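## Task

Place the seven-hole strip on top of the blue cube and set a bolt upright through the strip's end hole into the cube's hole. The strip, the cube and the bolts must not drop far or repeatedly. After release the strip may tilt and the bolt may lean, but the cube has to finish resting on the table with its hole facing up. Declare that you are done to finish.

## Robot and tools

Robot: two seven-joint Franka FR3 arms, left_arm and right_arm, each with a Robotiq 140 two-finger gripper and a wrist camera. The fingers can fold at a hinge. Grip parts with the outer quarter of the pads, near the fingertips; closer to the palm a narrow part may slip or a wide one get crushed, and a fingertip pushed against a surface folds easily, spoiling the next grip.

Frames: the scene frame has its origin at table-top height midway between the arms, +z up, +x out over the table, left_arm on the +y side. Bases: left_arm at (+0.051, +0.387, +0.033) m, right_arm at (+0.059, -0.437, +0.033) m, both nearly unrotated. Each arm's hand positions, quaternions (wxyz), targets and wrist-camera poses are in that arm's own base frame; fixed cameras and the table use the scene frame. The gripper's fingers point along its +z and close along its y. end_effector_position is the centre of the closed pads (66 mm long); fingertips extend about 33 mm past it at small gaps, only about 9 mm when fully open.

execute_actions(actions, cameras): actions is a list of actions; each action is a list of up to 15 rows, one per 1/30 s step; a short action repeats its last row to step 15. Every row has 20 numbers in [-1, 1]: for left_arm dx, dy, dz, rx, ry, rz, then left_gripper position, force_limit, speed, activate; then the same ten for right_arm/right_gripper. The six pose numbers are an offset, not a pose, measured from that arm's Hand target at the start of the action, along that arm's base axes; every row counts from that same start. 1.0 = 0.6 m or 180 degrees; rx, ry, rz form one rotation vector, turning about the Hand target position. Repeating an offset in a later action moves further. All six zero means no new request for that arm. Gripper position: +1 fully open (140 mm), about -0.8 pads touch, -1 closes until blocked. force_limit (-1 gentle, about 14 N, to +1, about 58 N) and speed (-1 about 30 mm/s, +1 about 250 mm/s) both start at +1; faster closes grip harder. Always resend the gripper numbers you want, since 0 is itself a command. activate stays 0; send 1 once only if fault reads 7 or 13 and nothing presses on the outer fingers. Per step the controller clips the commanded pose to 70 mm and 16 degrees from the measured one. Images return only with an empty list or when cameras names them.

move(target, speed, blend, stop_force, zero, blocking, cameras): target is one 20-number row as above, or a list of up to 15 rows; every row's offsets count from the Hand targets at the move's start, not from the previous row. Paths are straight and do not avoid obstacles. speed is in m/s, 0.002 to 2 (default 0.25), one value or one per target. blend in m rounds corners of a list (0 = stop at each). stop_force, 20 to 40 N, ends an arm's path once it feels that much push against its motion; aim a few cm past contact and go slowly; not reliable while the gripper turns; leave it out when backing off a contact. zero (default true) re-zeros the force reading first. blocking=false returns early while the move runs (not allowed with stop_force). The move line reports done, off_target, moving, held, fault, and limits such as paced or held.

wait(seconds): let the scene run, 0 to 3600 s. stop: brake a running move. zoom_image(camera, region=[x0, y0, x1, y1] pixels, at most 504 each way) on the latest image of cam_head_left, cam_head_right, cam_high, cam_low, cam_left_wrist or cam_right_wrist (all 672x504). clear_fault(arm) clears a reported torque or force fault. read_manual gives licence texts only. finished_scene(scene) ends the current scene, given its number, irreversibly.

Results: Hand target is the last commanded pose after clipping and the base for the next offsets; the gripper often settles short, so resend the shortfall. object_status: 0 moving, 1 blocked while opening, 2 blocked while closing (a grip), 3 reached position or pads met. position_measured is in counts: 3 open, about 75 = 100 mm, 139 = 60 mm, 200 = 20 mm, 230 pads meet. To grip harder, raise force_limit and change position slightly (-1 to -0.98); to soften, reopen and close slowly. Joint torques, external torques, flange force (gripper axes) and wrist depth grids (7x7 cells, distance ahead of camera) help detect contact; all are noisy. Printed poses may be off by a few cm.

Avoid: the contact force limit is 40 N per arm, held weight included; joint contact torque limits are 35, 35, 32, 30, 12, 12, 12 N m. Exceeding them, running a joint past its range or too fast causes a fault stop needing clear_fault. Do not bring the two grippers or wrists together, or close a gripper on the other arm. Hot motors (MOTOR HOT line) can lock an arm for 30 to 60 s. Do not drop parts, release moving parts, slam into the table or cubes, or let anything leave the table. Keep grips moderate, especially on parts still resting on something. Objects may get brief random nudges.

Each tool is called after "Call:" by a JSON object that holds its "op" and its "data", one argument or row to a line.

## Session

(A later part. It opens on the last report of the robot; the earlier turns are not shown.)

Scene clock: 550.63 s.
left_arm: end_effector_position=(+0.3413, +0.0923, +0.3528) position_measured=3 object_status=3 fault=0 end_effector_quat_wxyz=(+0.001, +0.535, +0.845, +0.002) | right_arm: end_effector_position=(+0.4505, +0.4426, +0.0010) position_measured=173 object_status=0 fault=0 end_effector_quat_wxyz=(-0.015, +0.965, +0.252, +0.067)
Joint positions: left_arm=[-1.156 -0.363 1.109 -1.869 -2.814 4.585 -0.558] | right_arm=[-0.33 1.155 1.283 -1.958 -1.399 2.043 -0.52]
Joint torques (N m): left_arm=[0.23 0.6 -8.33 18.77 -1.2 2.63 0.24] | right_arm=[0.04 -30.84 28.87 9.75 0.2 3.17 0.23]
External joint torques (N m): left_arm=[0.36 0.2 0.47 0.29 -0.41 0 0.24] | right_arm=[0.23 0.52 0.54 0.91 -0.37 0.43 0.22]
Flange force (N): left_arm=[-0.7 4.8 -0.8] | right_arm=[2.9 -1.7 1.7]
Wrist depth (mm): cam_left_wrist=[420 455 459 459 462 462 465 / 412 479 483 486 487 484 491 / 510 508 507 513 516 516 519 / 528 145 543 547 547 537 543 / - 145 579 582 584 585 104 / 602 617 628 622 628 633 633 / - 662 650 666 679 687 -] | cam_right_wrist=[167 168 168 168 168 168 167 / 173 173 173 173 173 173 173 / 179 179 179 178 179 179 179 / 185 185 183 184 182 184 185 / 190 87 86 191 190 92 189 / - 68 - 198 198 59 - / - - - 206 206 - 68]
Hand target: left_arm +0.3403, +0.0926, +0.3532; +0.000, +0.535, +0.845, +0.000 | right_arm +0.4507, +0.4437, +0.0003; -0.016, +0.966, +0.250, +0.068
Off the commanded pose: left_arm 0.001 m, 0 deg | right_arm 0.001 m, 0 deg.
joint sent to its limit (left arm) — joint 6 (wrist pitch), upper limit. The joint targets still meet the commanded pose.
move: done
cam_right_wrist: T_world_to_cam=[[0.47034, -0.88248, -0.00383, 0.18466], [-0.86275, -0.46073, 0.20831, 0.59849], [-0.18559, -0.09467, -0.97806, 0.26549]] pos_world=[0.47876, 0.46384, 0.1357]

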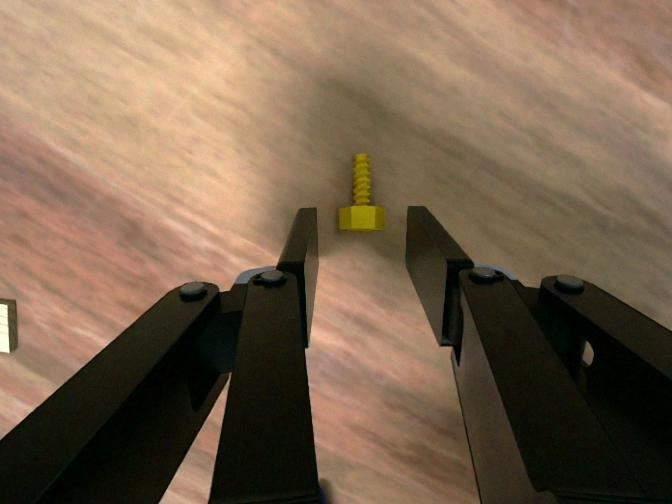

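Call:
{"op": "move", "data": {
  "target": [0,0,0,0,0,0,1,-0.5,0,0,0,0,0,0,0,0,-1,-0.6,-1,0],
  "speed": 0.05
}}

Call:
{"op": "wait", "data": {
  "seconds": 1.5,
  "cameras": ["cam_right_wrist"]
}}

Call:
{"op": "zoom_image", "data": {
  "camera": "cam_right_wrist",
  "region": [270, 150, 450, 330]
}}

Scene clock: 558.50 s.
left_arm: end_effector_position=(+0.3413, +0.0923, +0.3528) position_measured=3 object_status=3 fault=0 end_effector_quat_wxyz=(+0.001, +0.535, +0.845, +0.002) | right_arm: end_effector_position=(+0.4507, +0.4427, +0.0011) position_measured=208 object_status=0 fault=0 end_effector_quat_wxyz=(-0.015, +0.965, +0.251, +0.068)
Joint positions: left_arm=[-1.156 -0.363 1.109 -1.869 -2.814 4.585 -0.558] | right_arm=[-0.33 1.155 1.283 -1.957 -1.399 2.043 -0.52]
Joint torques (N m): left_arm=[0.22 0.66 -8.33 18.72 -1.21 2.6 0.22] | right_arm=[0.09 -30.88 28.12 9.56 0.24 3.13 0.23]
External joint torques (N m): left_arm=[0.29 0.29 0.41 0.25 -0.43 -0.03 0.22] | right_arm=[0.37 0.52 -0.24 0.61 -0.32 0.39 0.23]
Flange force (N): left_arm=[-1.0 4.8 -0.7] | right_arm=[2.4 -1.8 2.9]
Wrist depth (mm): cam_left_wrist=[420 455 453 460 461 459 461 / 402 478 481 483 487 489 491 / 512 510 507 513 514 519 521 / 529 145 541 543 550 537 541 / - 145 581 581 584 590 104 / 600 615 617 622 624 628 637 / - 664 656 670 681 679 -] | cam_right_wrist=[167 168 168 169 168 168 168 / 173 174 173 173 173 173 173 / 179 179 179 178 179 179 179 / 185 185 183 168 182 185 185 / 191 189 88 92 79 89 191 / - 64 - - - 74 - / - - - - - - 65]
Hand target: left_arm +0.3403, +0.0926, +0.3532; +0.000, +0.535, +0.845, +0.000 | right_arm +0.4507, +0.4437, +0.0003; -0.016, +0.966, +0.250, +0.068
Off the commanded pose: left_arm 0.001 m, 0 deg | right_arm 0.001 m, 0 deg.
joint sent to its limit (left arm) — joint 6 (wrist pitch), upper limit. The joint targets still meet the commanded pose.
move: done

Scene clock: 560.00 s.
left_arm: end_effector_position=(+0.3413, +0.0923, +0.3528) position_measured=3 object_status=3 fault=0 end_effector_quat_wxyz=(+0.001, +0.535, +0.845, +0.002) | right_arm: end_effector_position=(+0.4507, +0.4427, +0.0011) position_measured=208 object_status=2 fault=0 end_effector_quat_wxyz=(-0.015, +0.965, +0.251, +0.068)
Joint positions: left_arm=[-1.156 -0.363 1.109 -1.869 -2.814 4.585 -0.558] | right_arm=[-0.33 1.155 1.283 -1.957 -1.399 2.043 -0.52]
Joint torques (N m): left_arm=[0.17 0.57 -8.35 18.74 -1.21 2.61 0.22] | right_arm=[0.03 -30.85 28.06 9.55 0.23 3.14 0.22]
External joint torques (N m): left_arm=[0.19 0.27 0.33 0.25 -0.43 -0.02 0.22] | right_arm=[0.14 0.6 -0.38 0.71 -0.34 0.38 0.22]
Flange force (N): left_arm=[-1.1 4.6 -0.8] | right_arm=[2.4 -1.4 3.1]
Wrist depth (mm): cam_left_wrist=[417 454 454 458 459 461 466 / 403 478 483 483 488 488 492 / 506 508 511 513 516 516 523 / 529 145 539 547 548 537 537 / - 145 581 581 581 584 104 / 600 617 619 624 628 633 631 / - 662 660 673 673 683 -] | cam_right_wrist=[167 168 168 168 168 168 167 / 174 173 173 173 173 173 173 / 179 179 178 178 179 179 179 / 185 185 184 168 183 185 185 / 192 188 88 92 79 89 190 / - 64 - - - 74 - / - - - - - - 65]
Hand target: left_arm +0.3403, +0.0926, +0.3532; +0.000, +0.535, +0.845, +0.000 | right_arm +0.4507, +0.4437, +0.0003; -0.016, +0.966, +0.250, +0.068
Tool commands: left_gripper/position=+1.0 left_gripper/force_limit=-0.5 left_gripper/speed=+0.0 left_gripper/activate=+0.0 right_gripper/position=-1.0 right_gripper/force_limit=-0.6 right_gripper/speed=-1.0 right_gripper/activate=+0.0
Off the commanded pose: left_arm 0.001 m, 0 deg | right_arm 0.001 m, 0 deg.
wait: 1.50 s; at rest by 0.17 s
cam_right_wrist: T_world_to_cam=[[0.47006, -0.88262, -0.00403, 0.1848], [-0.86294, -0.46053, 0.20794, 0.59869], [-0.18539, -0.09427, -0.97813, 0.26535]] pos_world=[0.47896, 0.46384, 0.13581]

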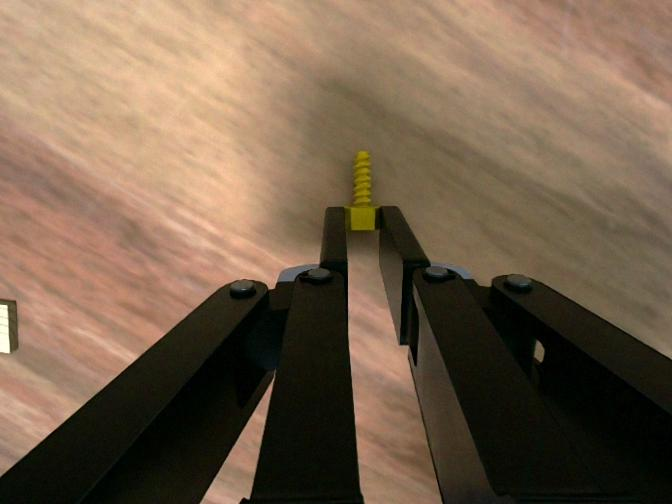

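Scaled by 2.800 from the camera's image (finer frame: 960x720).

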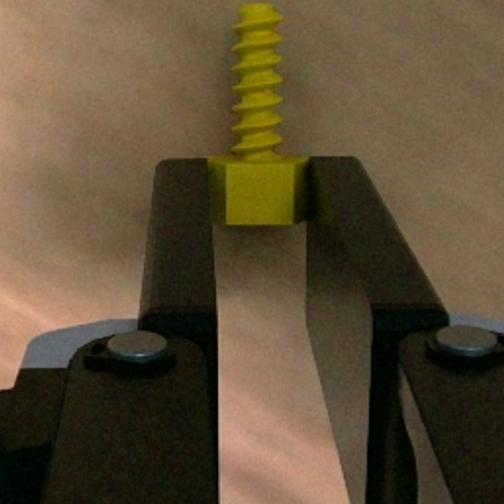

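Call:
{"op": "move", "data": {
  "target": [0,0,0,0,0,0,1,-0.5,0,0,0,0,0.17,0,0,0,-1,-0.6,-1,0],
  "speed": 0.1,
  "cameras": ["cam_right_wrist"]
}}

Call:
{"op": "zoom_image", "data": {
  "camera": "cam_right_wrist",
  "region": [270, 110, 450, 290]
}}

Scene clock: 564.03 s.
left_arm: end_effector_position=(+0.3413, +0.0923, +0.3528) position_measured=3 object_status=3 fault=0 end_effector_quat_wxyz=(+0.001, +0.535, +0.845, +0.002) | right_arm: end_effector_position=(+0.4501, +0.4447, +0.1012) position_measured=231 object_status=3 fault=0 end_effector_quat_wxyz=(-0.017, +0.966, +0.248, +0.069)
Joint positions: left_arm=[-1.156 -0.363 1.109 -1.869 -2.814 4.585 -0.558] | right_arm=[-0.398 1.058 1.46 -1.953 -1.244 1.925 -0.574]
Joint velocities: left_arm=[within noise] | right_arm=[0.002 0.001 0.001 0 -0.001 -0.002 -0.004]
Joint torques (N m): left_arm=[0.25 0.64 -8.35 18.76 -1.2 2.61 0.19] | right_arm=[-0.74 -28.4 29.2 12.36 0.83 2.67 -0.26]
External joint torques (N m): left_arm=[0.38 0.21 0.44 0.26 -0.41 -0.02 0.19] | right_arm=[-0.61 -0.12 1.16 0.62 0.27 -0.12 -0.27]
Flange force (N): left_arm=[-0.7 4.2 -0.7] | right_arm=[0.3 1.7 -3.5]
Wrist depth (mm): cam_left_wrist=[428 451 454 458 461 464 465 / 401 477 480 488 489 489 489 / 512 506 511 513 514 519 519 / 529 145 544 545 550 535 541 / - 145 581 585 585 587 104 / 600 619 621 622 626 635 631 / - 662 666 675 681 683 -] | cam_right_wrist=[260 260 260 260 260 261 259 / 268 268 268 268 267 268 267 / 277 276 278 276 276 276 276 / 284 287 285 126 283 285 286 / 297 295 86 80 79 83 295 / - - 67 - - 76 - / - - - - - - 60]
Hand target: left_arm +0.3403, +0.0926, +0.3532; +0.000, +0.535, +0.845, +0.000 | right_arm +0.4507, +0.4437, +0.1023; -0.016, +0.966, +0.250, +0.068
Off the commanded pose: left_arm 0.001 m, 0 deg | right_arm 0.002 m, 0 deg.
joint sent to its limit (left arm) — joint 6 (wrist pitch), upper limit. The joint targets still meet the commanded pose.
move: done
cam_right_wrist: T_world_to_cam=[[0.46493, -0.88532, -0.00745, 0.19115], [-0.86579, -0.4564, 0.20521, 0.57798], [-0.18507, -0.08896, -0.97869, 0.36097]] pos_world=[0.47834, 0.46513, 0.23609]

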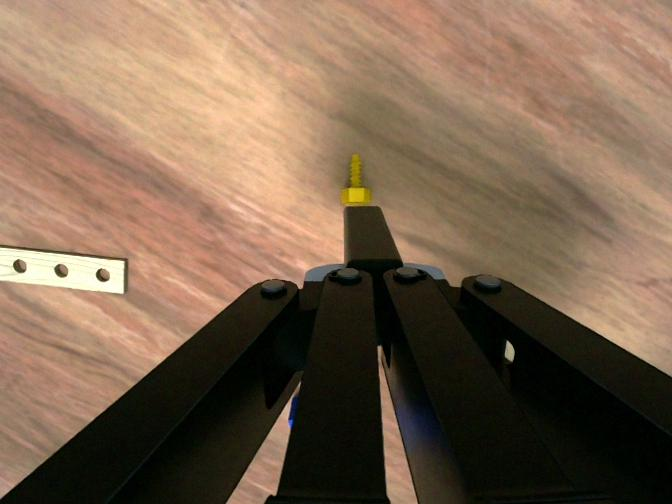

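Scaled by 2.800 from the camera's image (finer frame: 960x720).

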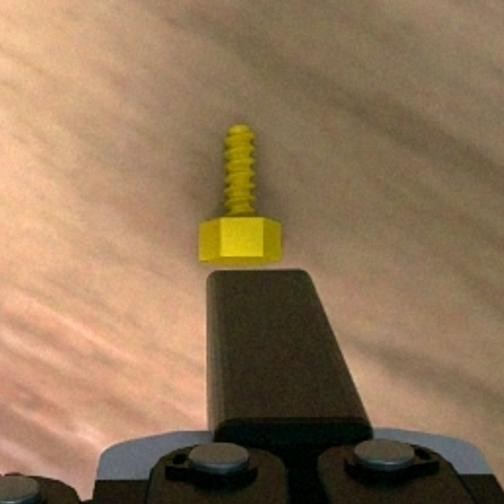

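Call:
{"op": "move", "data": {
  "target": [0,0,0,0,0,0,1,-0.5,0,0,0.033,-0.058,-0.13,0,0,0,-1,-0.6,-1,0],
  "speed": 0.15
}}

Call:
{"op": "move", "data": {
  "target": [0,0,0,0,0,0,1,-0.5,0,0,0,0,-0.07,0,0,0,-1,-0.6,-1,0],
  "speed": 0.012,
  "stop_force": 20
}}

Scene clock: 570.43 s.
left_arm: end_effector_position=(+0.3413, +0.0923, +0.3528) position_measured=3 object_status=3 fault=0 end_effector_quat_wxyz=(+0.001, +0.535, +0.845, +0.002) | right_arm: end_effector_position=(+0.4705, +0.4077, +0.0244) position_measured=231 object_status=3 fault=0 end_effector_quat_wxyz=(-0.014, +0.967, +0.247, +0.067)
Joint positions: left_arm=[-1.156 -0.363 1.109 -1.869 -2.814 4.585 -0.558] | right_arm=[-0.441 1.132 1.337 -1.998 -1.369 2.02 -0.579]
Joint velocities: left_arm=[within noise] | right_arm=[0 -0.001 0 0.002 -0.003 0.005 0]
Joint torques (N m): left_arm=[0.2 0.67 -8.35 18.84 -1.23 2.6 0.16] | right_arm=[-0.26 -28.98 29.26 9.84 0.24 3.33 -0.14]
External joint torques (N m): left_arm=[0.17 0.44 0.31 0.28 -0.46 -0.04 0.16] | right_arm=[-0.12 0.68 0.9 0.52 -0.34 0.55 -0.14]
Flange force (N): left_arm=[-1.6 5.1 -0.9] | right_arm=[1.3 0.3 0.3]
Wrist depth (mm): cam_left_wrist=[420 455 456 460 460 461 463 / 403 480 483 486 486 487 489 / 511 508 512 513 516 517 517 / 532 145 543 547 547 537 543 / - 145 577 576 584 587 104 / 603 617 619 626 628 630 631 / - 662 668 675 677 683 -] | cam_right_wrist=[188 188 189 188 189 189 189 / 195 195 195 195 195 195 195 / 201 201 200 201 202 202 201 / 208 208 208 127 206 209 208 / 214 213 86 80 79 83 215 / - - 67 - - 76 - / - - - - - - 61]
Hand target: left_arm +0.3403, +0.0926, +0.3532; +0.000, +0.535, +0.845, +0.000 | right_arm +0.4705, +0.4089, +0.0243; -0.016, +0.966, +0.250, +0.068
Off the commanded pose: left_arm 0.001 m, 0 deg | right_arm 0.001 m, 0 deg.
joint sent to its limit (left arm) — joint 6 (wrist pitch), upper limit. The joint targets still meet the commanded pose.
move: done

Scene clock: 574.30 s.
left_arm: end_effector_position=(+0.3413, +0.0923, +0.3528) position_measured=3 object_status=3 fault=0 end_effector_quat_wxyz=(+0.001, +0.535, +0.845, +0.002) | right_arm: end_effector_position=(+0.4702, +0.4076, -0.0079) position_measured=231 object_status=3 fault=0 end_effector_quat_wxyz=(-0.014, +0.965, +0.252, +0.067)
Joint positions: left_arm=[-1.156 -0.363 1.109 -1.869 -2.814 4.585 -0.558] | right_arm=[-0.416 1.168 1.279 -1.991 -1.425 2.055 -0.567]
Joint torques (N m): left_arm=[0.17 0.6 -8.31 18.79 -1.19 2.62 0.17] | right_arm=[1.84 -26.12 22.57 10.51 -1.78 4.63 0.36]
External joint torques (N m): left_arm=[0.23 0.28 0.43 0.26 -0.41 -0.01 0.17] | right_arm=[1.95 4.56 -5.84 2.27 -2.36 1.87 0.35]
Flange force (N): left_arm=[-1.2 5.1 -0.8] | right_arm=[13.2 -7.5 26.4]
Wrist depth (mm): cam_left_wrist=[419 452 456 457 461 462 463 / 401 480 479 484 483 492 489 / 508 510 512 511 518 514 521 / 533 146 544 541 547 537 537 / - 145 579 581 581 588 104 / 600 619 626 622 624 628 630 / - 668 656 677 679 681 -] | cam_right_wrist=[159 159 159 159 159 159 160 / 164 164 165 165 164 165 165 / 169 170 168 169 170 170 170 / 175 175 176 142 173 176 176 / 181 181 86 80 79 83 182 / - - 67 - - 76 - / - - - - - - 61]
Hand target: left_arm +0.3403, +0.0926, +0.3532; +0.000, +0.535, +0.845, +0.000 | right_arm +0.4704, +0.4088, -0.0133; -0.016, +0.966, +0.250, +0.068 (not the last commanded pose)
Off the commanded pose: left_arm 0.001 m, 0 deg | right_arm 0.010 m, 0 deg.
joint sent to its limit (left arm) — joint 6 (wrist pitch), upper limit. The joint targets still meet the commanded pose.
move: contact (right_arm)

Call:
{"op": "move", "data": {
  "target": [
    [0,0,0,0,0,0,1,-0.5,0,0,0,0,0.0805,0,0,0,-1,-0.6,-1,0],
    [0,0,0,0,0,0,1,-0.5,0,0,-0.0348,0.0585,0.0805,-0.0107,0.0195,0,-0.3,-0.6,0,0]
  ],
  "speed": 0.1,
  "cameras": ["cam_right_wrist"]
}}

Call:
{"op": "wait", "data": {
  "seconds": 0.5,
  "cameras": ["cam_right_wrist"]
}}

Call:
{"op": "zoom_image", "data": {
  "camera": "cam_right_wrist",
  "region": [270, 130, 450, 310]
}}

Scene clock: 614.33 s.
left_arm: end_effector_position=(+0.3413, +0.0923, +0.3528) position_measured=3 object_status=3 fault=0 end_effector_quat_wxyz=(+0.001, +0.535, +0.845, +0.002) | right_arm: end_effector_position=(+0.4505, +0.4445, +0.0362) position_measured=167 object_status=0 fault=0 end_effector_quat_wxyz=(-0.008, +0.968, +0.249, +0.036)
Joint positions: left_arm=[-1.156 -0.363 1.109 -1.869 -2.814 4.585 -0.558] | right_arm=[-0.319 1.143 1.346 -1.892 -1.282 1.941 -0.588]
Joint torques (N m): left_arm=[0.23 0.6 -8.3 18.75 -1.19 2.6 0.19] | right_arm=[-0.11 -31.3 29.49 10.65 0.83 2.66 -0.19]
External joint torques (N m): left_arm=[0.29 0.27 0.43 0.25 -0.4 -0.03 0.19] | right_arm=[-0.01 0.68 0.65 0.92 0.18 -0.05 -0.19]
Flange force (N): left_arm=[-1.0 4.7 -0.7] | right_arm=[4.0 -0.8 -0.5]
Wrist depth (mm): cam_left_wrist=[420 455 454 458 460 464 464 / 402 481 483 487 484 487 491 / 511 508 511 514 513 516 518 / 529 145 543 544 545 537 537 / - 145 581 582 582 588 103 / 598 621 622 624 630 633 633 / - 660 658 675 677 683 -] | cam_right_wrist=[195 195 195 194 195 195 194 / 203 203 202 203 204 202 203 / 213 212 212 210 212 212 211 / 221 222 221 220 156 219 221 / 228 87 86 232 231 91 89 / - 67 - 242 245 59 - / - - - 252 257 - -]
Hand target: left_arm +0.3403, +0.0926, +0.3532; +0.000, +0.535, +0.845, +0.000 | right_arm +0.4496, +0.4439, +0.0350; -0.007, +0.967, +0.251, +0.034
Off the commanded pose: left_arm 0.001 m, 0 deg | right_arm 0.002 m, 0 deg.
joint sent to its limit (left arm) — joint 6 (wrist pitch), upper limit. The joint targets still meet the commanded pose.
move: done
cam_right_wrist: T_world_to_cam=[[0.46482, -0.88539, -0.00566, 0.19029], [-0.85187, -0.44894, 0.26975, 0.57959], [-0.24138, -0.12056, -0.96291, 0.33616]] pos_world=[0.48643, 0.46921, 0.16842]

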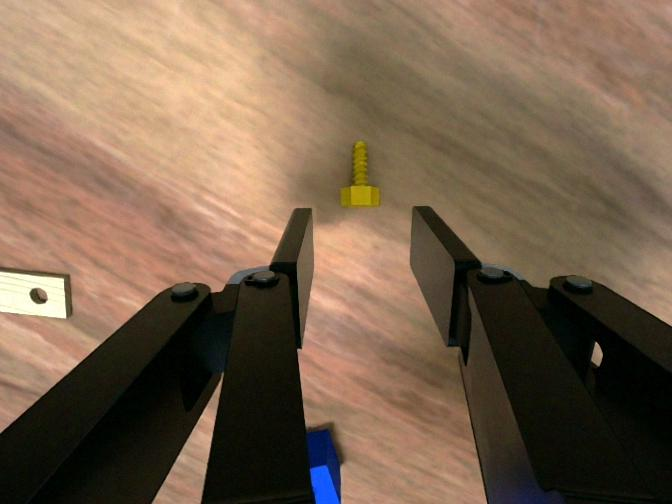

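Scene clock: 614.83 s.
left_arm: end_effector_position=(+0.3413, +0.0923, +0.3528) position_measured=3 object_status=3 fault=0 end_effector_quat_wxyz=(+0.001, +0.535, +0.845, +0.002) | right_arm: end_effector_position=(+0.4505, +0.4445, +0.0362) position_measured=167 object_status=3 fault=0 end_effector_quat_wxyz=(-0.008, +0.968, +0.249, +0.036)
Joint positions: left_arm=[-1.156 -0.363 1.109 -1.869 -2.814 4.585 -0.558] | right_arm=[-0.319 1.143 1.346 -1.892 -1.282 1.941 -0.588]
Joint torques (N m): left_arm=[0.17 0.6 -8.35 18.74 -1.19 2.61 0.21] | right_arm=[-0.08 -31.35 29.55 10.64 0.84 2.66 -0.12]
External joint torques (N m): left_arm=[0.21 0.29 0.38 0.21 -0.41 -0.02 0.21] | right_arm=[0.15 0.62 0.79 0.86 0.2 -0.05 -0.13]
Flange force (N): left_arm=[-1.1 4.7 -0.7] | right_arm=[3.8 -1.1 -0.7]
Wrist depth (mm): cam_left_wrist=[418 453 455 459 459 463 465 / 402 480 481 486 489 490 490 / 512 508 511 511 516 513 521 / 528 145 540 545 550 537 540 / - 146 576 582 592 587 104 / 602 621 622 626 628 628 630 / - 664 652 675 677 679 -] | cam_right_wrist=[195 195 194 195 195 193 194 / 203 203 203 203 202 203 202 / 212 213 212 210 212 212 211 / 222 222 219 220 156 220 222 / 228 87 86 232 230 91 89 / - 68 - 243 243 59 - / - - - 252 257 - -]
Hand target: left_arm +0.3403, +0.0926, +0.3532; +0.000, +0.535, +0.845, +0.000 | right_arm +0.4496, +0.4439, +0.0350; -0.007, +0.967, +0.251, +0.034
Tool commands: left_gripper/position=+1.0 left_gripper/force_limit=-0.5 left_gripper/speed=+0.0 left_gripper/activate=+0.0 right_gripper/position=-0.3 right_gripper/force_limit=-0.6 right_gripper/speed=+0.0 right_gripper/activate=+0.0
Off the commanded pose: left_arm 0.001 m, 0 deg | right_arm 0.002 m, 0 deg.
wait: 0.50 s; at rest by 0.17 s
cam_right_wrist: T_world_to_cam=[[0.46484, -0.88538, -0.00558, 0.19026], [-0.85186, -0.44894, 0.2698, 0.57958], [-0.24138, -0.12066, -0.9629, 0.3362]] pos_world=[0.48643, 0.46921, 0.16842]

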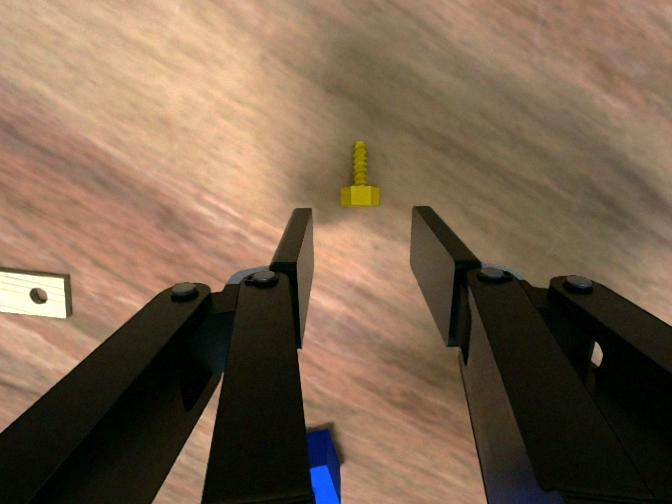

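Scaled by 2.800 from the camera's image (finer frame: 960x720).

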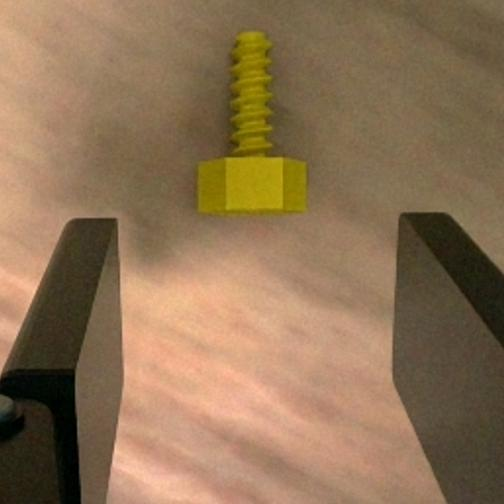

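Call:
{"op": "move", "data": {
  "target": [0,0,0,0,0,0,1,-0.5,0,0,0.003,-0.002,-0.053,0,0,0,-0.3,-0.6,0,0],
  "speed": 0.08,
  "cameras": ["cam_right_wrist"]
}}

Call:
{"op": "zoom_image", "data": {
  "camera": "cam_right_wrist",
  "region": [270, 130, 450, 310]
}}

Scene clock: 624.57 s.
left_arm: end_effector_position=(+0.3413, +0.0923, +0.3528) position_measured=3 object_status=3 fault=0 end_effector_quat_wxyz=(+0.001, +0.535, +0.845, +0.002) | right_arm: end_effector_position=(+0.4509, +0.4413, +0.0036) position_measured=167 object_status=3 fault=0 end_effector_quat_wxyz=(-0.006, +0.967, +0.252, +0.033)
Joint positions: left_arm=[-1.156 -0.363 1.109 -1.869 -2.814 4.585 -0.558] | right_arm=[-0.301 1.178 1.294 -1.887 -1.323 1.972 -0.586]
Joint velocities: left_arm=[within noise] | right_arm=[0 0.001 0 -0.001 -0.001 0.003 0.003]
Joint torques (N m): left_arm=[0.19 0.56 -8.31 18.74 -1.21 2.61 0.17] | right_arm=[0.02 -32.42 29.72 9.8 0.29 3.07 0.19]
External joint torques (N m): left_arm=[0.28 0.2 0.44 0.24 -0.43 -0.02 0.17] | right_arm=[-0.04 0.54 0.7 1.04 -0.36 0.36 0.19]
Flange force (N): left_arm=[-0.9 4.6 -0.7] | right_arm=[3.2 -1.2 0.9]
Wrist depth (mm): cam_left_wrist=[418 453 453 458 461 460 463 / 403 483 482 486 487 487 489 / 510 510 510 510 512 517 522 / 533 146 543 545 548 536 540 / - 145 579 582 585 587 104 / 597 621 622 624 630 633 635 / - 664 656 677 679 683 -] | cam_right_wrist=[165 165 165 164 165 164 164 / 171 172 172 172 172 172 172 / 179 179 180 176 179 179 179 / 188 188 186 187 184 186 189 / 196 87 86 197 195 91 89 / - 67 - 207 208 59 - / - - - 218 219 - -]
Hand target: left_arm +0.3403, +0.0926, +0.3532; +0.000, +0.535, +0.845, +0.000 | right_arm +0.4514, +0.4427, +0.0032; -0.007, +0.967, +0.251, +0.034
Off the commanded pose: left_arm 0.001 m, 0 deg | right_arm 0.002 m, 0 deg.
joint sent to its limit (left arm) — joint 6 (wrist pitch), upper limit. The joint targets still meet the commanded pose.
move: done
cam_right_wrist: T_world_to_cam=[[0.47043, -0.88243, -0.00254, 0.18323], [-0.84752, -0.45262, 0.27722, 0.58696], [-0.24578, -0.12826, -0.9608, 0.30993]] pos_world=[0.48744, 0.46711, 0.13553]

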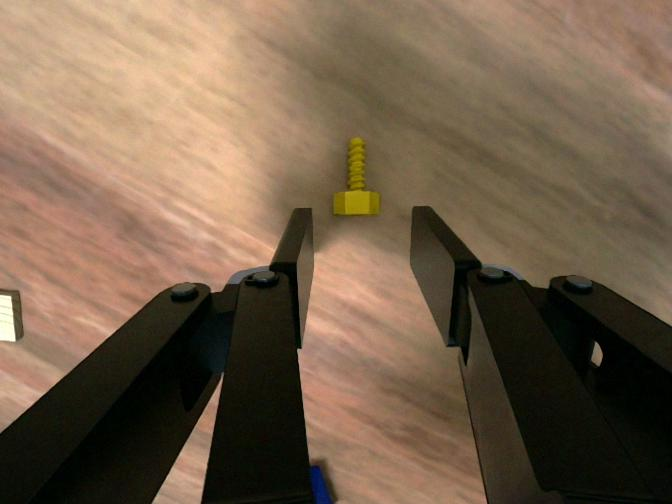

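Scaled by 2.800 from the camera's image (finer frame: 960x720).

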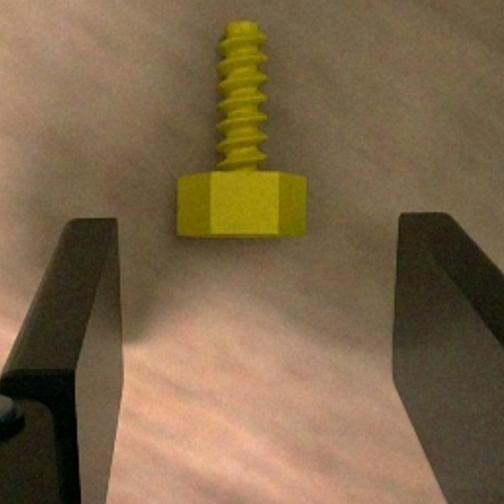

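Call:
{"op": "move", "data": {
  "target": [0,0,0,0,0,0,1,-0.5,0,0,0.0033,0.0045,-0.0172,0,0,0,-0.3,-0.6,0,0],
  "speed": 0.04,
  "cameras": ["cam_right_wrist"]
}}

Call:
{"op": "zoom_image", "data": {
  "camera": "cam_right_wrist",
  "region": [270, 130, 450, 310]
}}

Scene clock: 631.00 s.
left_arm: end_effector_position=(+0.3413, +0.0923, +0.3528) position_measured=3 object_status=3 fault=0 end_effector_quat_wxyz=(+0.001, +0.535, +0.845, +0.002) | right_arm: end_effector_position=(+0.4529, +0.4441, -0.0065) position_measured=167 object_status=3 fault=0 end_effector_quat_wxyz=(-0.006, +0.967, +0.252, +0.033)
Joint positions: left_arm=[-1.156 -0.363 1.109 -1.869 -2.814 4.585 -0.558] | right_arm=[-0.284 1.193 1.275 -1.871 -1.336 1.982 -0.585]
Joint velocities: left_arm=[within noise] | right_arm=[0 0 0.001 0.002 -0.003 0.005 -0.003]
Joint torques (N m): left_arm=[0.25 0.62 -8.31 18.74 -1.19 2.61 0.17] | right_arm=[-0.13 -33.01 29.57 9.05 0.27 3.26 0.23]
External joint torques (N m): left_arm=[0.26 0.35 0.37 0.22 -0.41 -0.03 0.17] | right_arm=[0.11 0.51 0.7 0.44 -0.38 0.58 0.23]
Flange force (N): left_arm=[-1.2 4.5 -0.6] | right_arm=[1.0 -0.9 1.0]
Wrist depth (mm): cam_left_wrist=[420 452 454 458 459 462 464 / 404 481 480 483 488 489 489 / 511 508 511 514 519 516 521 / 528 145 540 545 548 537 541 / - 145 576 584 584 590 104 / 603 619 617 622 626 630 637 / - 660 645 681 679 679 -] | cam_right_wrist=[156 156 155 156 156 156 156 / 162 163 163 163 163 163 163 / 170 170 170 168 170 170 170 / 178 178 176 176 174 176 178 / 185 87 86 186 185 91 89 / - 67 - 196 195 59 - / - - - 207 208 - -]
Hand target: left_arm +0.3403, +0.0926, +0.3532; +0.000, +0.535, +0.845, +0.000 | right_arm +0.4533, +0.4454, -0.0071; -0.007, +0.967, +0.251, +0.034
Off the commanded pose: left_arm 0.001 m, 0 deg | right_arm 0.002 m, 0 deg.
joint sent to its limit (left arm) — joint 6 (wrist pitch), upper limit. The joint targets still meet the commanded pose.
move: done
cam_right_wrist: T_world_to_cam=[[0.47023, -0.88254, -0.00284, 0.18492], [-0.84762, -0.45252, 0.27705, 0.59275], [-0.24579, -0.12787, -0.96085, 0.3009]] pos_world=[0.48944, 0.46991, 0.12543]

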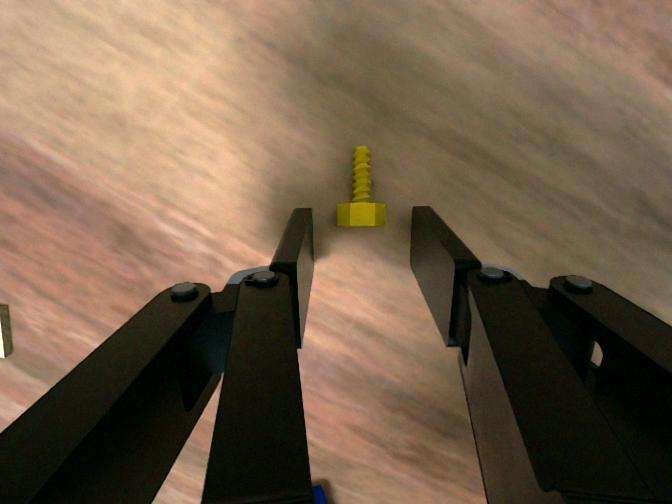

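Scaled by 2.800 from the camera's image (finer frame: 960x720).

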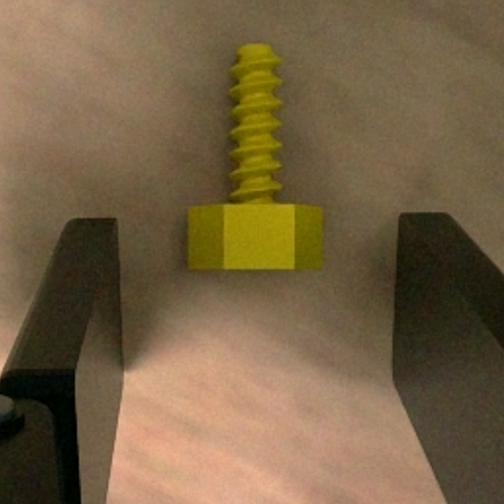

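Call:
{"op": "move", "data": {
  "target": [0,0,0,0,0,0,1,-0.5,0,0,0,0,0,0,0,0,-1,-0.5,-1,0],
  "speed": 0.05
}}

Call:
{"op": "wait", "data": {
  "seconds": 1.2,
  "cameras": ["cam_right_wrist"]
}}

Call:
{"op": "zoom_image", "data": {
  "camera": "cam_right_wrist",
  "region": [270, 130, 450, 310]
}}

Scene clock: 634.07 s.
left_arm: end_effector_position=(+0.3413, +0.0923, +0.3528) position_measured=3 object_status=3 fault=0 end_effector_quat_wxyz=(+0.001, +0.535, +0.845, +0.002) | right_arm: end_effector_position=(+0.4530, +0.4444, -0.0064) position_measured=203 object_status=0 fault=0 end_effector_quat_wxyz=(-0.007, +0.967, +0.252, +0.033)
Joint positions: left_arm=[-1.156 -0.363 1.109 -1.869 -2.814 4.585 -0.558] | right_arm=[-0.284 1.193 1.275 -1.871 -1.336 1.983 -0.584]
Joint torques (N m): left_arm=[0.2 0.6 -8.35 18.8 -1.2 2.62 0.17] | right_arm=[0.02 -33.19 28.98 9.5 0.3 3.12 0.23]
External joint torques (N m): left_arm=[0.19 0.36 0.32 0.26 -0.42 -0.01 0.17] | right_arm=[0.06 0.44 -0.06 0.94 -0.35 0.42 0.23]
Flange force (N): left_arm=[-1.3 4.7 -0.8] | right_arm=[3.2 -1.4 2.2]
Wrist depth (mm): cam_left_wrist=[418 453 456 456 461 460 465 / 403 479 481 487 487 490 489 / 514 508 510 512 516 519 518 / 531 145 543 543 550 537 539 / - 145 581 581 585 585 104 / 602 617 621 622 628 639 633 / - 666 656 677 677 683 -] | cam_right_wrist=[156 155 156 156 156 156 156 / 163 163 163 163 162 163 163 / 170 170 170 168 170 170 170 / 178 178 178 175 150 177 178 / 187 184 87 183 84 89 185 / - 66 - 196 - 75 - / - - - - - - 67]
Hand target: left_arm +0.3403, +0.0926, +0.3532; +0.000, +0.535, +0.845, +0.000 | right_arm +0.4533, +0.4454, -0.0071; -0.007, +0.967, +0.251, +0.034
Off the commanded pose: left_arm 0.001 m, 0 deg | right_arm 0.001 m, 0 deg.
joint sent to its limit (left arm) — joint 6 (wrist pitch), upper limit. The joint targets still meet the commanded pose.
move: done

Scene clock: 635.27 s.
left_arm: end_effector_position=(+0.3413, +0.0923, +0.3528) position_measured=3 object_status=3 fault=0 end_effector_quat_wxyz=(+0.001, +0.535, +0.845, +0.002) | right_arm: end_effector_position=(+0.4530, +0.4444, -0.0064) position_measured=203 object_status=2 fault=0 end_effector_quat_wxyz=(-0.007, +0.967, +0.252, +0.033)
Joint positions: left_arm=[-1.156 -0.363 1.109 -1.869 -2.814 4.585 -0.558] | right_arm=[-0.284 1.193 1.275 -1.871 -1.336 1.983 -0.584]
Joint torques (N m): left_arm=[0.19 0.58 -8.27 18.76 -1.19 2.61 0.2] | right_arm=[0.06 -33.17 28.99 9.51 0.31 3.12 0.25]
External joint torques (N m): left_arm=[0.31 0.18 0.5 0.3 -0.41 -0.02 0.2] | right_arm=[0.13 0.36 0.09 0.98 -0.35 0.43 0.25]
Flange force (N): left_arm=[-0.9 5.1 -0.8] | right_arm=[3.2 -1.6 2.0]
Wrist depth (mm): cam_left_wrist=[417 455 455 456 461 465 463 / 403 481 481 483 486 489 491 / 511 511 511 511 516 518 519 / 532 145 544 544 548 539 541 / - 145 574 584 585 590 104 / 600 619 619 621 628 633 628 / - 662 656 675 670 687 -] | cam_right_wrist=[156 156 156 156 156 156 156 / 162 163 163 163 163 163 162 / 171 171 170 168 170 170 170 / 178 178 178 175 149 176 178 / 187 183 87 183 84 89 185 / - 66 - 197 - 75 - / - - - - - - 67]
Hand target: left_arm +0.3403, +0.0926, +0.3532; +0.000, +0.535, +0.845, +0.000 | right_arm +0.4533, +0.4454, -0.0071; -0.007, +0.967, +0.251, +0.034
Tool commands: left_gripper/position=+1.0 left_gripper/force_limit=-0.5 left_gripper/speed=+0.0 left_gripper/activate=+0.0 right_gripper/position=-1.0 right_gripper/force_limit=-0.5 right_gripper/speed=-1.0 right_gripper/activate=+0.0
Off the commanded pose: left_arm 0.001 m, 0 deg | right_arm 0.001 m, 0 deg.
wait: 1.20 s; at rest by 0.17 s
cam_right_wrist: T_world_to_cam=[[0.47029, -0.8825, -0.0034, 0.18513], [-0.84771, -0.45281, 0.27632, 0.59306], [-0.2454, -0.12707, -0.96106, 0.30057]] pos_world=[0.48944, 0.47012, 0.12562]

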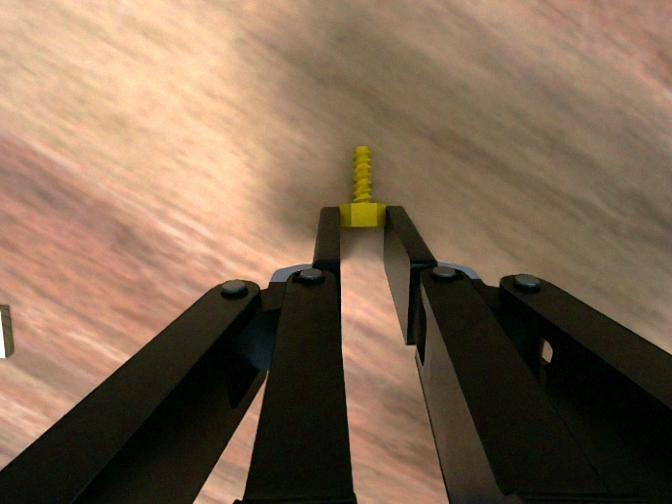

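Scaled by 2.800 from the camera's image (finer frame: 960x720).

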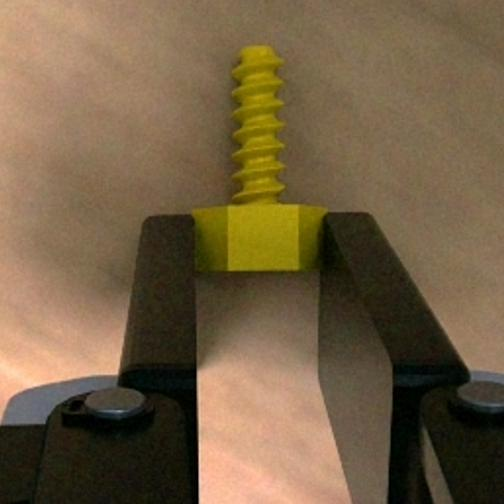

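Call:
{"op": "move", "data": {
  "target": [0,0,0,0,0,0,1,-0.5,0,0,0,0,0.2,0,0,0,-1,-0.5,-1,0],
  "speed": 0.1,
  "cameras": ["cam_right_wrist"]
}}

Call:
{"op": "zoom_image", "data": {
  "camera": "cam_right_wrist",
  "region": [290, 110, 430, 250]
}}

Scene clock: 639.37 s.
left_arm: end_effector_position=(+0.3413, +0.0923, +0.3528) position_measured=3 object_status=3 fault=0 end_effector_quat_wxyz=(+0.001, +0.535, +0.845, +0.002) | right_arm: end_effector_position=(+0.4528, +0.4465, +0.1118) position_measured=203 object_status=2 fault=0 end_effector_quat_wxyz=(-0.008, +0.968, +0.249, +0.035)
Joint positions: left_arm=[-1.156 -0.363 1.109 -1.869 -2.814 4.585 -0.558] | right_arm=[-0.348 1.073 1.464 -1.854 -1.172 1.838 -0.634]
Joint velocities: left_arm=[within noise] | right_arm=[0 0 0 0 0.001 -0.004 -0.006]
Joint torques (N m): left_arm=[0.25 0.67 -8.3 18.79 -1.21 2.63 0.19] | right_arm=[-0.73 -30.53 29.58 12.45 0.88 2.72 -0.11]
External joint torques (N m): left_arm=[0.3 0.35 0.42 0.28 -0.43 -0.01 0.19] | right_arm=[-0.44 -0.09 1.28 0.66 0.23 0.01 -0.11]
Flange force (N): left_arm=[-1.2 5.0 -0.8] | right_arm=[0.1 1.0 -3.0]
Wrist depth (mm): cam_left_wrist=[421 456 455 460 461 463 462 / 404 481 482 483 484 486 492 / 512 507 508 513 516 518 521 / 532 145 543 545 552 537 541 / - 146 582 577 587 590 104 / 597 621 619 624 626 631 631 / - 660 666 673 679 681 -] | cam_right_wrist=[263 262 260 263 263 262 263 / 273 273 273 273 274 274 274 / 288 285 285 283 286 284 286 / 296 296 298 143 149 297 299 / 315 307 87 92 84 89 309 / - 66 - - - 75 - / - - - - - - 67]
Hand target: left_arm +0.3403, +0.0926, +0.3532; +0.000, +0.535, +0.845, +0.000 | right_arm +0.4533, +0.4454, +0.1129; -0.007, +0.967, +0.251, +0.034
Off the commanded pose: left_arm 0.001 m, 0 deg | right_arm 0.002 m, 0 deg.
joint sent to its limit (left arm) — joint 6 (wrist pitch), upper limit. The joint targets still meet the commanded pose.
move: done
cam_right_wrist: T_world_to_cam=[[0.46456, -0.88552, -0.00569, 0.19156], [-0.85124, -0.44832, 0.27276, 0.56125], [-0.24409, -0.12187, -0.96206, 0.41153]] pos_world=[0.48922, 0.47141, 0.24392]

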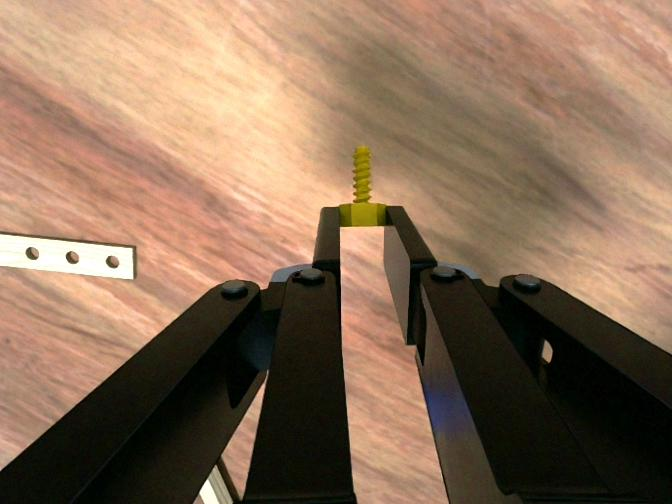

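Scaled by 3.600 from the camera's image (finer frame: 960x720).

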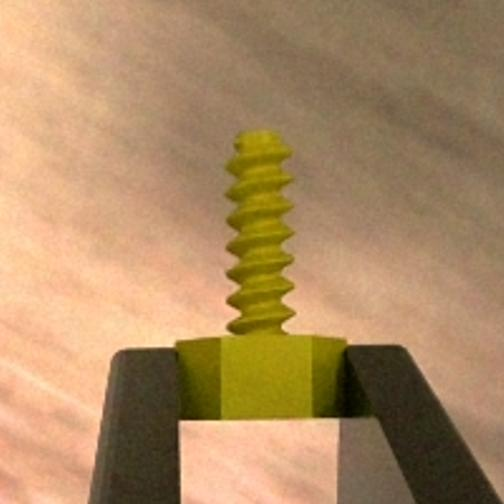

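Call:
{"op": "move", "data": {
  "target": [0,0,0,0,0,0,1,-0.5,0,0,-0.2055,-0.159,0.228,0,0,-0.4167,-1,-0.5,-1,0],
  "speed": 0.25
}}

Call:
{"op": "move", "data": {
  "target": [0,0,0,0,0,0,1,-0.5,0,0,0.083,-0.183,-0.167,0.3211,0.3073,0,-1,-0.5,-1,0],
  "speed": 0.25,
  "cameras": ["all"]
}}

Scene clock: 658.57 s.
left_arm: end_effector_position=(+0.3413, +0.0923, +0.3528) position_measured=3 object_status=3 fault=0 end_effector_quat_wxyz=(+0.001, +0.535, +0.845, +0.002) | right_arm: end_effector_position=(+0.3307, +0.3493, +0.2498) position_measured=203 object_status=2 fault=0 end_effector_quat_wxyz=(+0.016, +0.921, -0.387, +0.032)
Joint positions: left_arm=[-1.156 -0.363 1.109 -1.869 -2.814 4.585 -0.558] | right_arm=[-0.984 0.579 2.017 -2.193 -0.605 1.832 0.525]
Joint velocities: left_arm=[within noise] | right_arm=[-0.001 0 -0.001 0 -0.001 0 0.007]
Joint torques (N m): left_arm=[0.22 0.59 -8.34 18.7 -1.2 2.61 0.19] | right_arm=[-0.7 -3.11 15.27 21.17 0.84 2.81 0.22]
External joint torques (N m): left_arm=[0.32 0.22 0.42 0.22 -0.42 -0.02 0.19] | right_arm=[-0.56 -0.85 0.48 -0.14 0.24 0.41 0.22]
Flange force (N): left_arm=[-0.8 4.3 -0.6] | right_arm=[-0.8 1.6 0.4]
Wrist depth (mm): cam_left_wrist=[420 454 458 459 460 461 463 / 403 477 480 483 486 486 491 / 505 508 510 511 516 516 523 / 531 145 541 540 550 536 539 / - 146 577 581 585 588 104 / 602 619 624 631 624 630 633 / - 660 664 673 679 679 -] | cam_right_wrist=[381 383 380 377 378 377 377 / 401 398 396 396 393 394 394 / 414 418 416 413 412 410 407 / 439 434 432 127 149 425 430 / 459 81 87 86 84 89 448 / - 66 - - - 75 - / - - - - - - 67]
Hand target: left_arm +0.3403, +0.0926, +0.3532; +0.000, +0.535, +0.845, +0.000 | right_arm +0.3300, +0.3500, +0.2497; +0.015, +0.920, -0.390, +0.032
Off the commanded pose: left_arm 0.001 m, 0 deg | right_arm 0.001 m, 0 deg.
joint sent to its limit (left arm) — joint 6 (wrist pitch), upper limit. The joint targets still meet the commanded pose.
move: done

Scene clock: 662.37 s.
left_arm: end_effector_position=(+0.3413, +0.0923, +0.3528) position_measured=3 object_status=3 fault=0 end_effector_quat_wxyz=(+0.001, +0.535, +0.845, +0.002) | right_arm: end_effector_position=(+0.3802, +0.2401, +0.1492) position_measured=203 object_status=2 fault=0 end_effector_quat_wxyz=(-0.241, +0.724, -0.311, -0.567)
Joint positions: left_arm=[-1.156 -0.363 1.109 -1.869 -2.814 4.585 -0.558] | right_arm=[-1.163 1.768 1.459 -1.912 -0.467 1.581 -0.034]
Joint velocities: left_arm=[within noise] | right_arm=[0 -0.001 0.001 0.001 0.002 -0.001 -0.007]
Joint torques (N m): left_arm=[0.16 0.61 -8.31 18.7 -1.2 2.63 0.21] | right_arm=[0.06 -28.11 32.38 -4.19 2.53 0.48 -0.14]
External joint torques (N m): left_arm=[0.18 0.3 0.4 0.17 -0.42 -0.01 0.21] | right_arm=[0.05 0.26 1.8 1.01 -0.11 -0.04 -0.11]
Flange force (N): left_arm=[-1.2 4.9 -0.6] | right_arm=[-0.6 -3.9 -4.3]
Wrist depth (mm): cam_left_wrist=[423 453 457 459 461 463 463 / 403 479 482 480 484 490 489 / 511 507 510 514 516 518 516 / 528 145 544 543 544 535 537 / - 146 577 585 585 590 104 / 602 617 624 621 630 628 633 / - 664 666 670 670 679 -] | cam_right_wrist=[361 366 367 369 367 364 364 / 602 604 607 612 617 602 597 / 2090 3121 769 772 1148 - 2216 / 3258 3357 4103 119 117 1070 2284 / 2994 - 87 80 84 89 - / - 66 - - - 75 - / - - - - - - 67]
Hand target: left_arm +0.3403, +0.0926, +0.3532; +0.000, +0.535, +0.845, +0.000 | right_arm +0.3798, +0.2402, +0.1495; -0.242, +0.726, -0.307, -0.566
Off the commanded pose: left_arm 0.001 m, 0 deg | right_arm 0.000 m, 0 deg.
joint sent to its limit (left arm) — joint 6 (wrist pitch), upper limit. The joint targets still meet the commanded pose.
move: done
cam_left_wrist: T_world_to_cam=[[0.9037, 0.42815, 0.00305, -0.33905], [0.40303, -0.85304, 0.3315, -0.17178], [0.14453, -0.29835, -0.94345, 0.45544]] pos_world=[0.3098, 0.13451, 0.48766]
cam_right_wrist: T_world_to_cam=[[-0.73055, -0.68253, 0.02143, 0.44433], [0.08637, -0.06122, 0.99438, -0.16041], [-0.67738, 0.72829, 0.10368, 0.20617]] pos_world=[0.47812, 0.14329, 0.12861]

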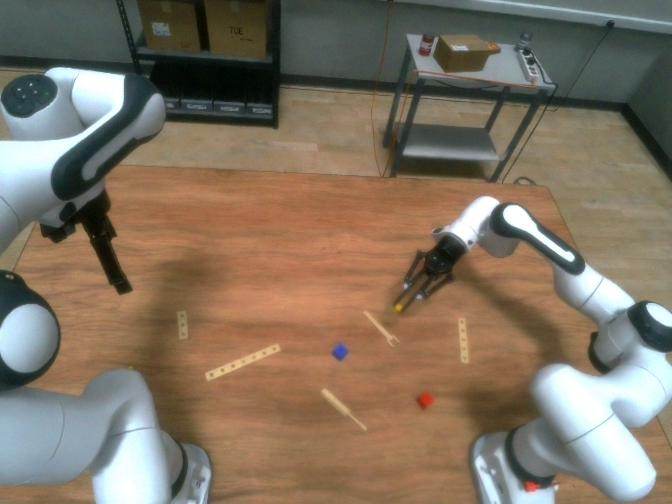

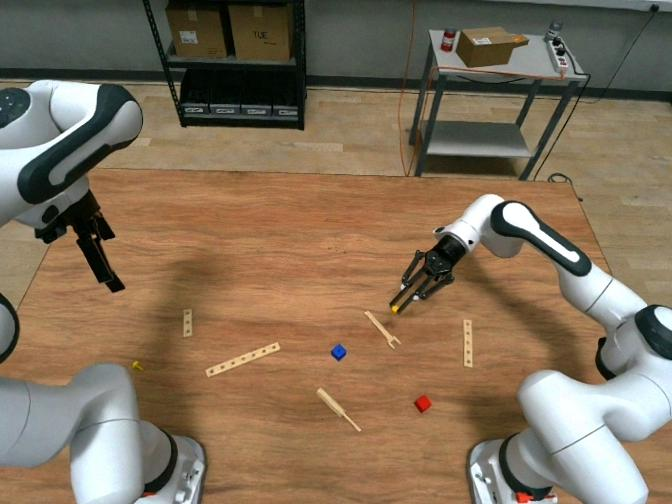

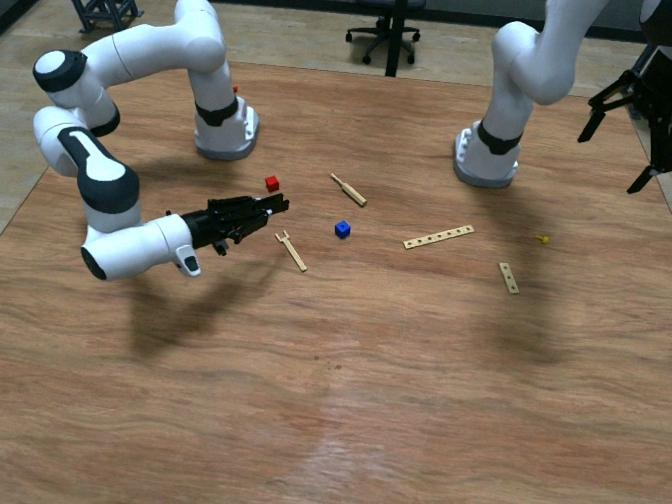

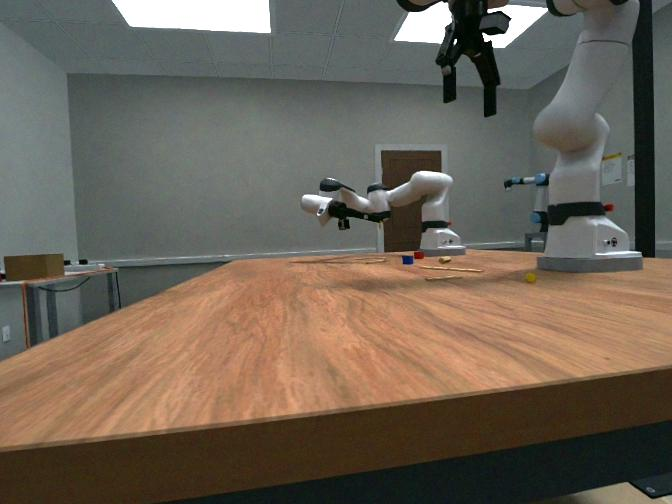

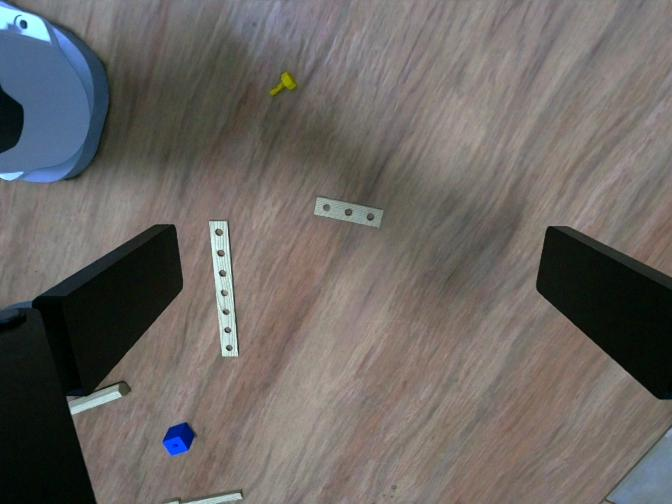

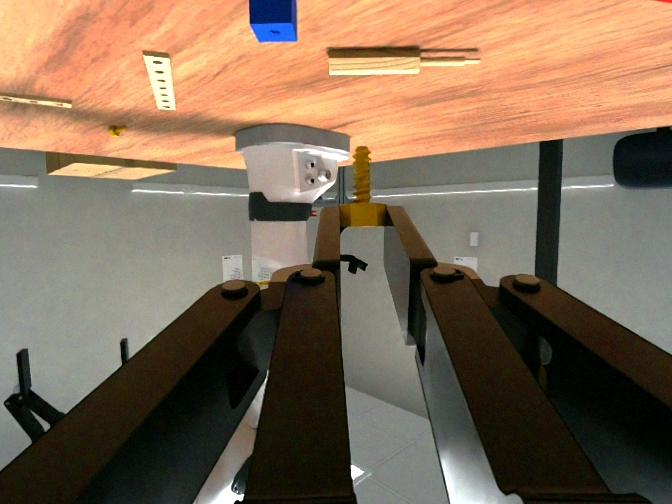

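Call:
{"op": "move", "data": {
  "target": [-0.035,-0.351,-0.5,0,0,0,-1,-0.5,0,0,0,0,0,0,0,0,-1,-0.5,-1,0],
  "speed": 0.25,
  "cameras": ["cam_left_wrist"]
}}

Scene clock: 679.50 s.
left_arm: end_effector_position=(+0.3197, -0.1184, +0.0526) position_measured=233 object_status=3 fault=0 end_effector_quat_wxyz=(+0.002, +0.539, +0.843, +0.000) | right_arm: end_effector_position=(+0.3801, +0.2401, +0.1492) position_measured=203 object_status=2 fault=0 end_effector_quat_wxyz=(-0.242, +0.724, -0.310, -0.566)
Joint positions: left_arm=[-2.551 -0.3 2.06 -2.365 -2.711 3.816 -1.249] | right_arm=[-1.163 1.768 1.459 -1.911 -0.467 1.581 -0.037]
Joint velocities: left_arm=[-0.001 0 0.001 0 0 0.001 -0.005] | right_arm=[within noise]
Joint torques (N m): left_arm=[-0.8 17.88 -5.87 14.8 -1.04 2.66 -0.17] | right_arm=[0.06 -28.83 32.09 -4.16 2.64 0.51 -0.19]
External joint torques (N m): left_arm=[-0.72 -0.03 0.53 0.56 -0.5 0.01 -0.17] | right_arm=[0.2 -0.4 1.41 0.91 -0.01 -0.03 -0.16]
Flange force (N): left_arm=[-5.1 1.4 2.9] | right_arm=[-0.5 -3.9 -4.2]
Wrist depth (mm): cam_left_wrist=[191 192 190 193 194 194 195 / 202 203 202 204 205 206 206 / 215 216 215 217 218 219 220 / 229 231 228 131 229 233 234 / 245 243 89 86 93 81 252 / - - - - - 75 - / - - - - - - -] | cam_right_wrist=[363 366 367 367 366 363 360 / 605 612 612 605 604 604 594 / 2382 508 743 769 3258 - 2308 / - 497 - 119 117 923 - / - 81 87 80 84 89 - / - 66 - - - 75 - / - - - - - - 67]
Hand target: left_arm +0.3193, -0.1180, +0.0532; +0.000, +0.535, +0.845, +0.000 | right_arm +0.3798, +0.2402, +0.1495; -0.242, +0.726, -0.307, -0.566
Off the commanded pose: left_arm 0.001 m, 0 deg | right_arm 0.000 m, 0 deg.
move: done
cam_left_wrist: T_world_to_cam=[[0.90704, 0.42105, 0.00061, -0.23015], [0.39678, -0.85526, 0.3333, -0.24164], [0.14086, -0.30207, -0.94282, 0.11316]] pos_world=[0.28869, -0.07559, 0.18737]

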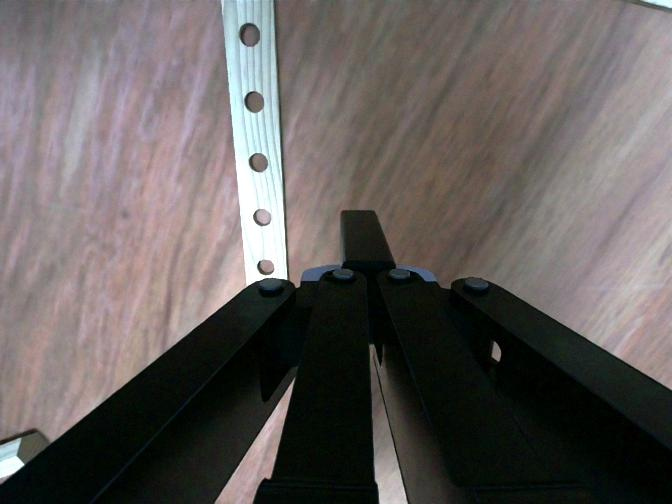

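Call:
{"op": "move", "data": {
  "target": [0,0,-0.12,0,0,0,-1,-0.5,0,0,0,0,0,0,0,0,-1,-0.5,-1,0],
  "speed": 0.015,
  "stop_force": 20
}}

Scene clock: 692.60 s.
left_arm: end_effector_position=(+0.3188, -0.1174, +0.0008) position_measured=233 object_status=3 fault=0 end_effector_quat_wxyz=(-0.002, +0.538, +0.843, +0.003) | right_arm: end_effector_position=(+0.3801, +0.2401, +0.1492) position_measured=203 object_status=2 fault=0 end_effector_quat_wxyz=(-0.242, +0.724, -0.310, -0.566)
Joint positions: left_arm=[-2.811 -0.381 2.307 -2.383 -2.591 3.711 -1.38] | right_arm=[-1.163 1.768 1.459 -1.911 -0.467 1.581 -0.037]
Joint torques (N m): left_arm=[0.02 19.82 -3.9 10.93 0.26 0.42 -0.19] | right_arm=[0.06 -28.86 32.11 -4.14 2.64 0.52 -0.17]
External joint torques (N m): left_arm=[0.04 -4.09 2.65 -1.34 0.7 -2.27 -0.19] | right_arm=[0.11 -0.4 1.36 1.01 -0.01 -0.02 -0.14]
Flange force (N): left_arm=[-4.3 3.4 23.8] | right_arm=[-0.4 -3.8 -4.3]
Wrist depth (mm): cam_left_wrist=[147 147 144 148 149 149 149 / 155 155 154 157 157 158 158 / 164 165 162 166 166 167 168 / 175 176 173 131 176 178 179 / 187 185 89 87 93 81 192 / - - - - - 75 - / - - - - - - -] | cam_right_wrist=[364 369 367 367 367 364 361 / 602 542 607 605 610 597 599 / 2576 490 998 754 919 - 2172 / 2702 482 - 119 117 972 2489 / - 81 86 80 84 89 - / - 66 - - - 75 - / - - - - - - 67]
Hand target: left_arm +0.3193, -0.1180, -0.0026; +0.000, +0.535, +0.845, +0.000 (not the last commanded pose) | right_arm +0.3798, +0.2402, +0.1495; -0.242, +0.726, -0.307, -0.566
Off the commanded pose: left_arm 0.020 m, 1 deg | right_arm 0.000 m, 0 deg.
move: contact (left_arm)


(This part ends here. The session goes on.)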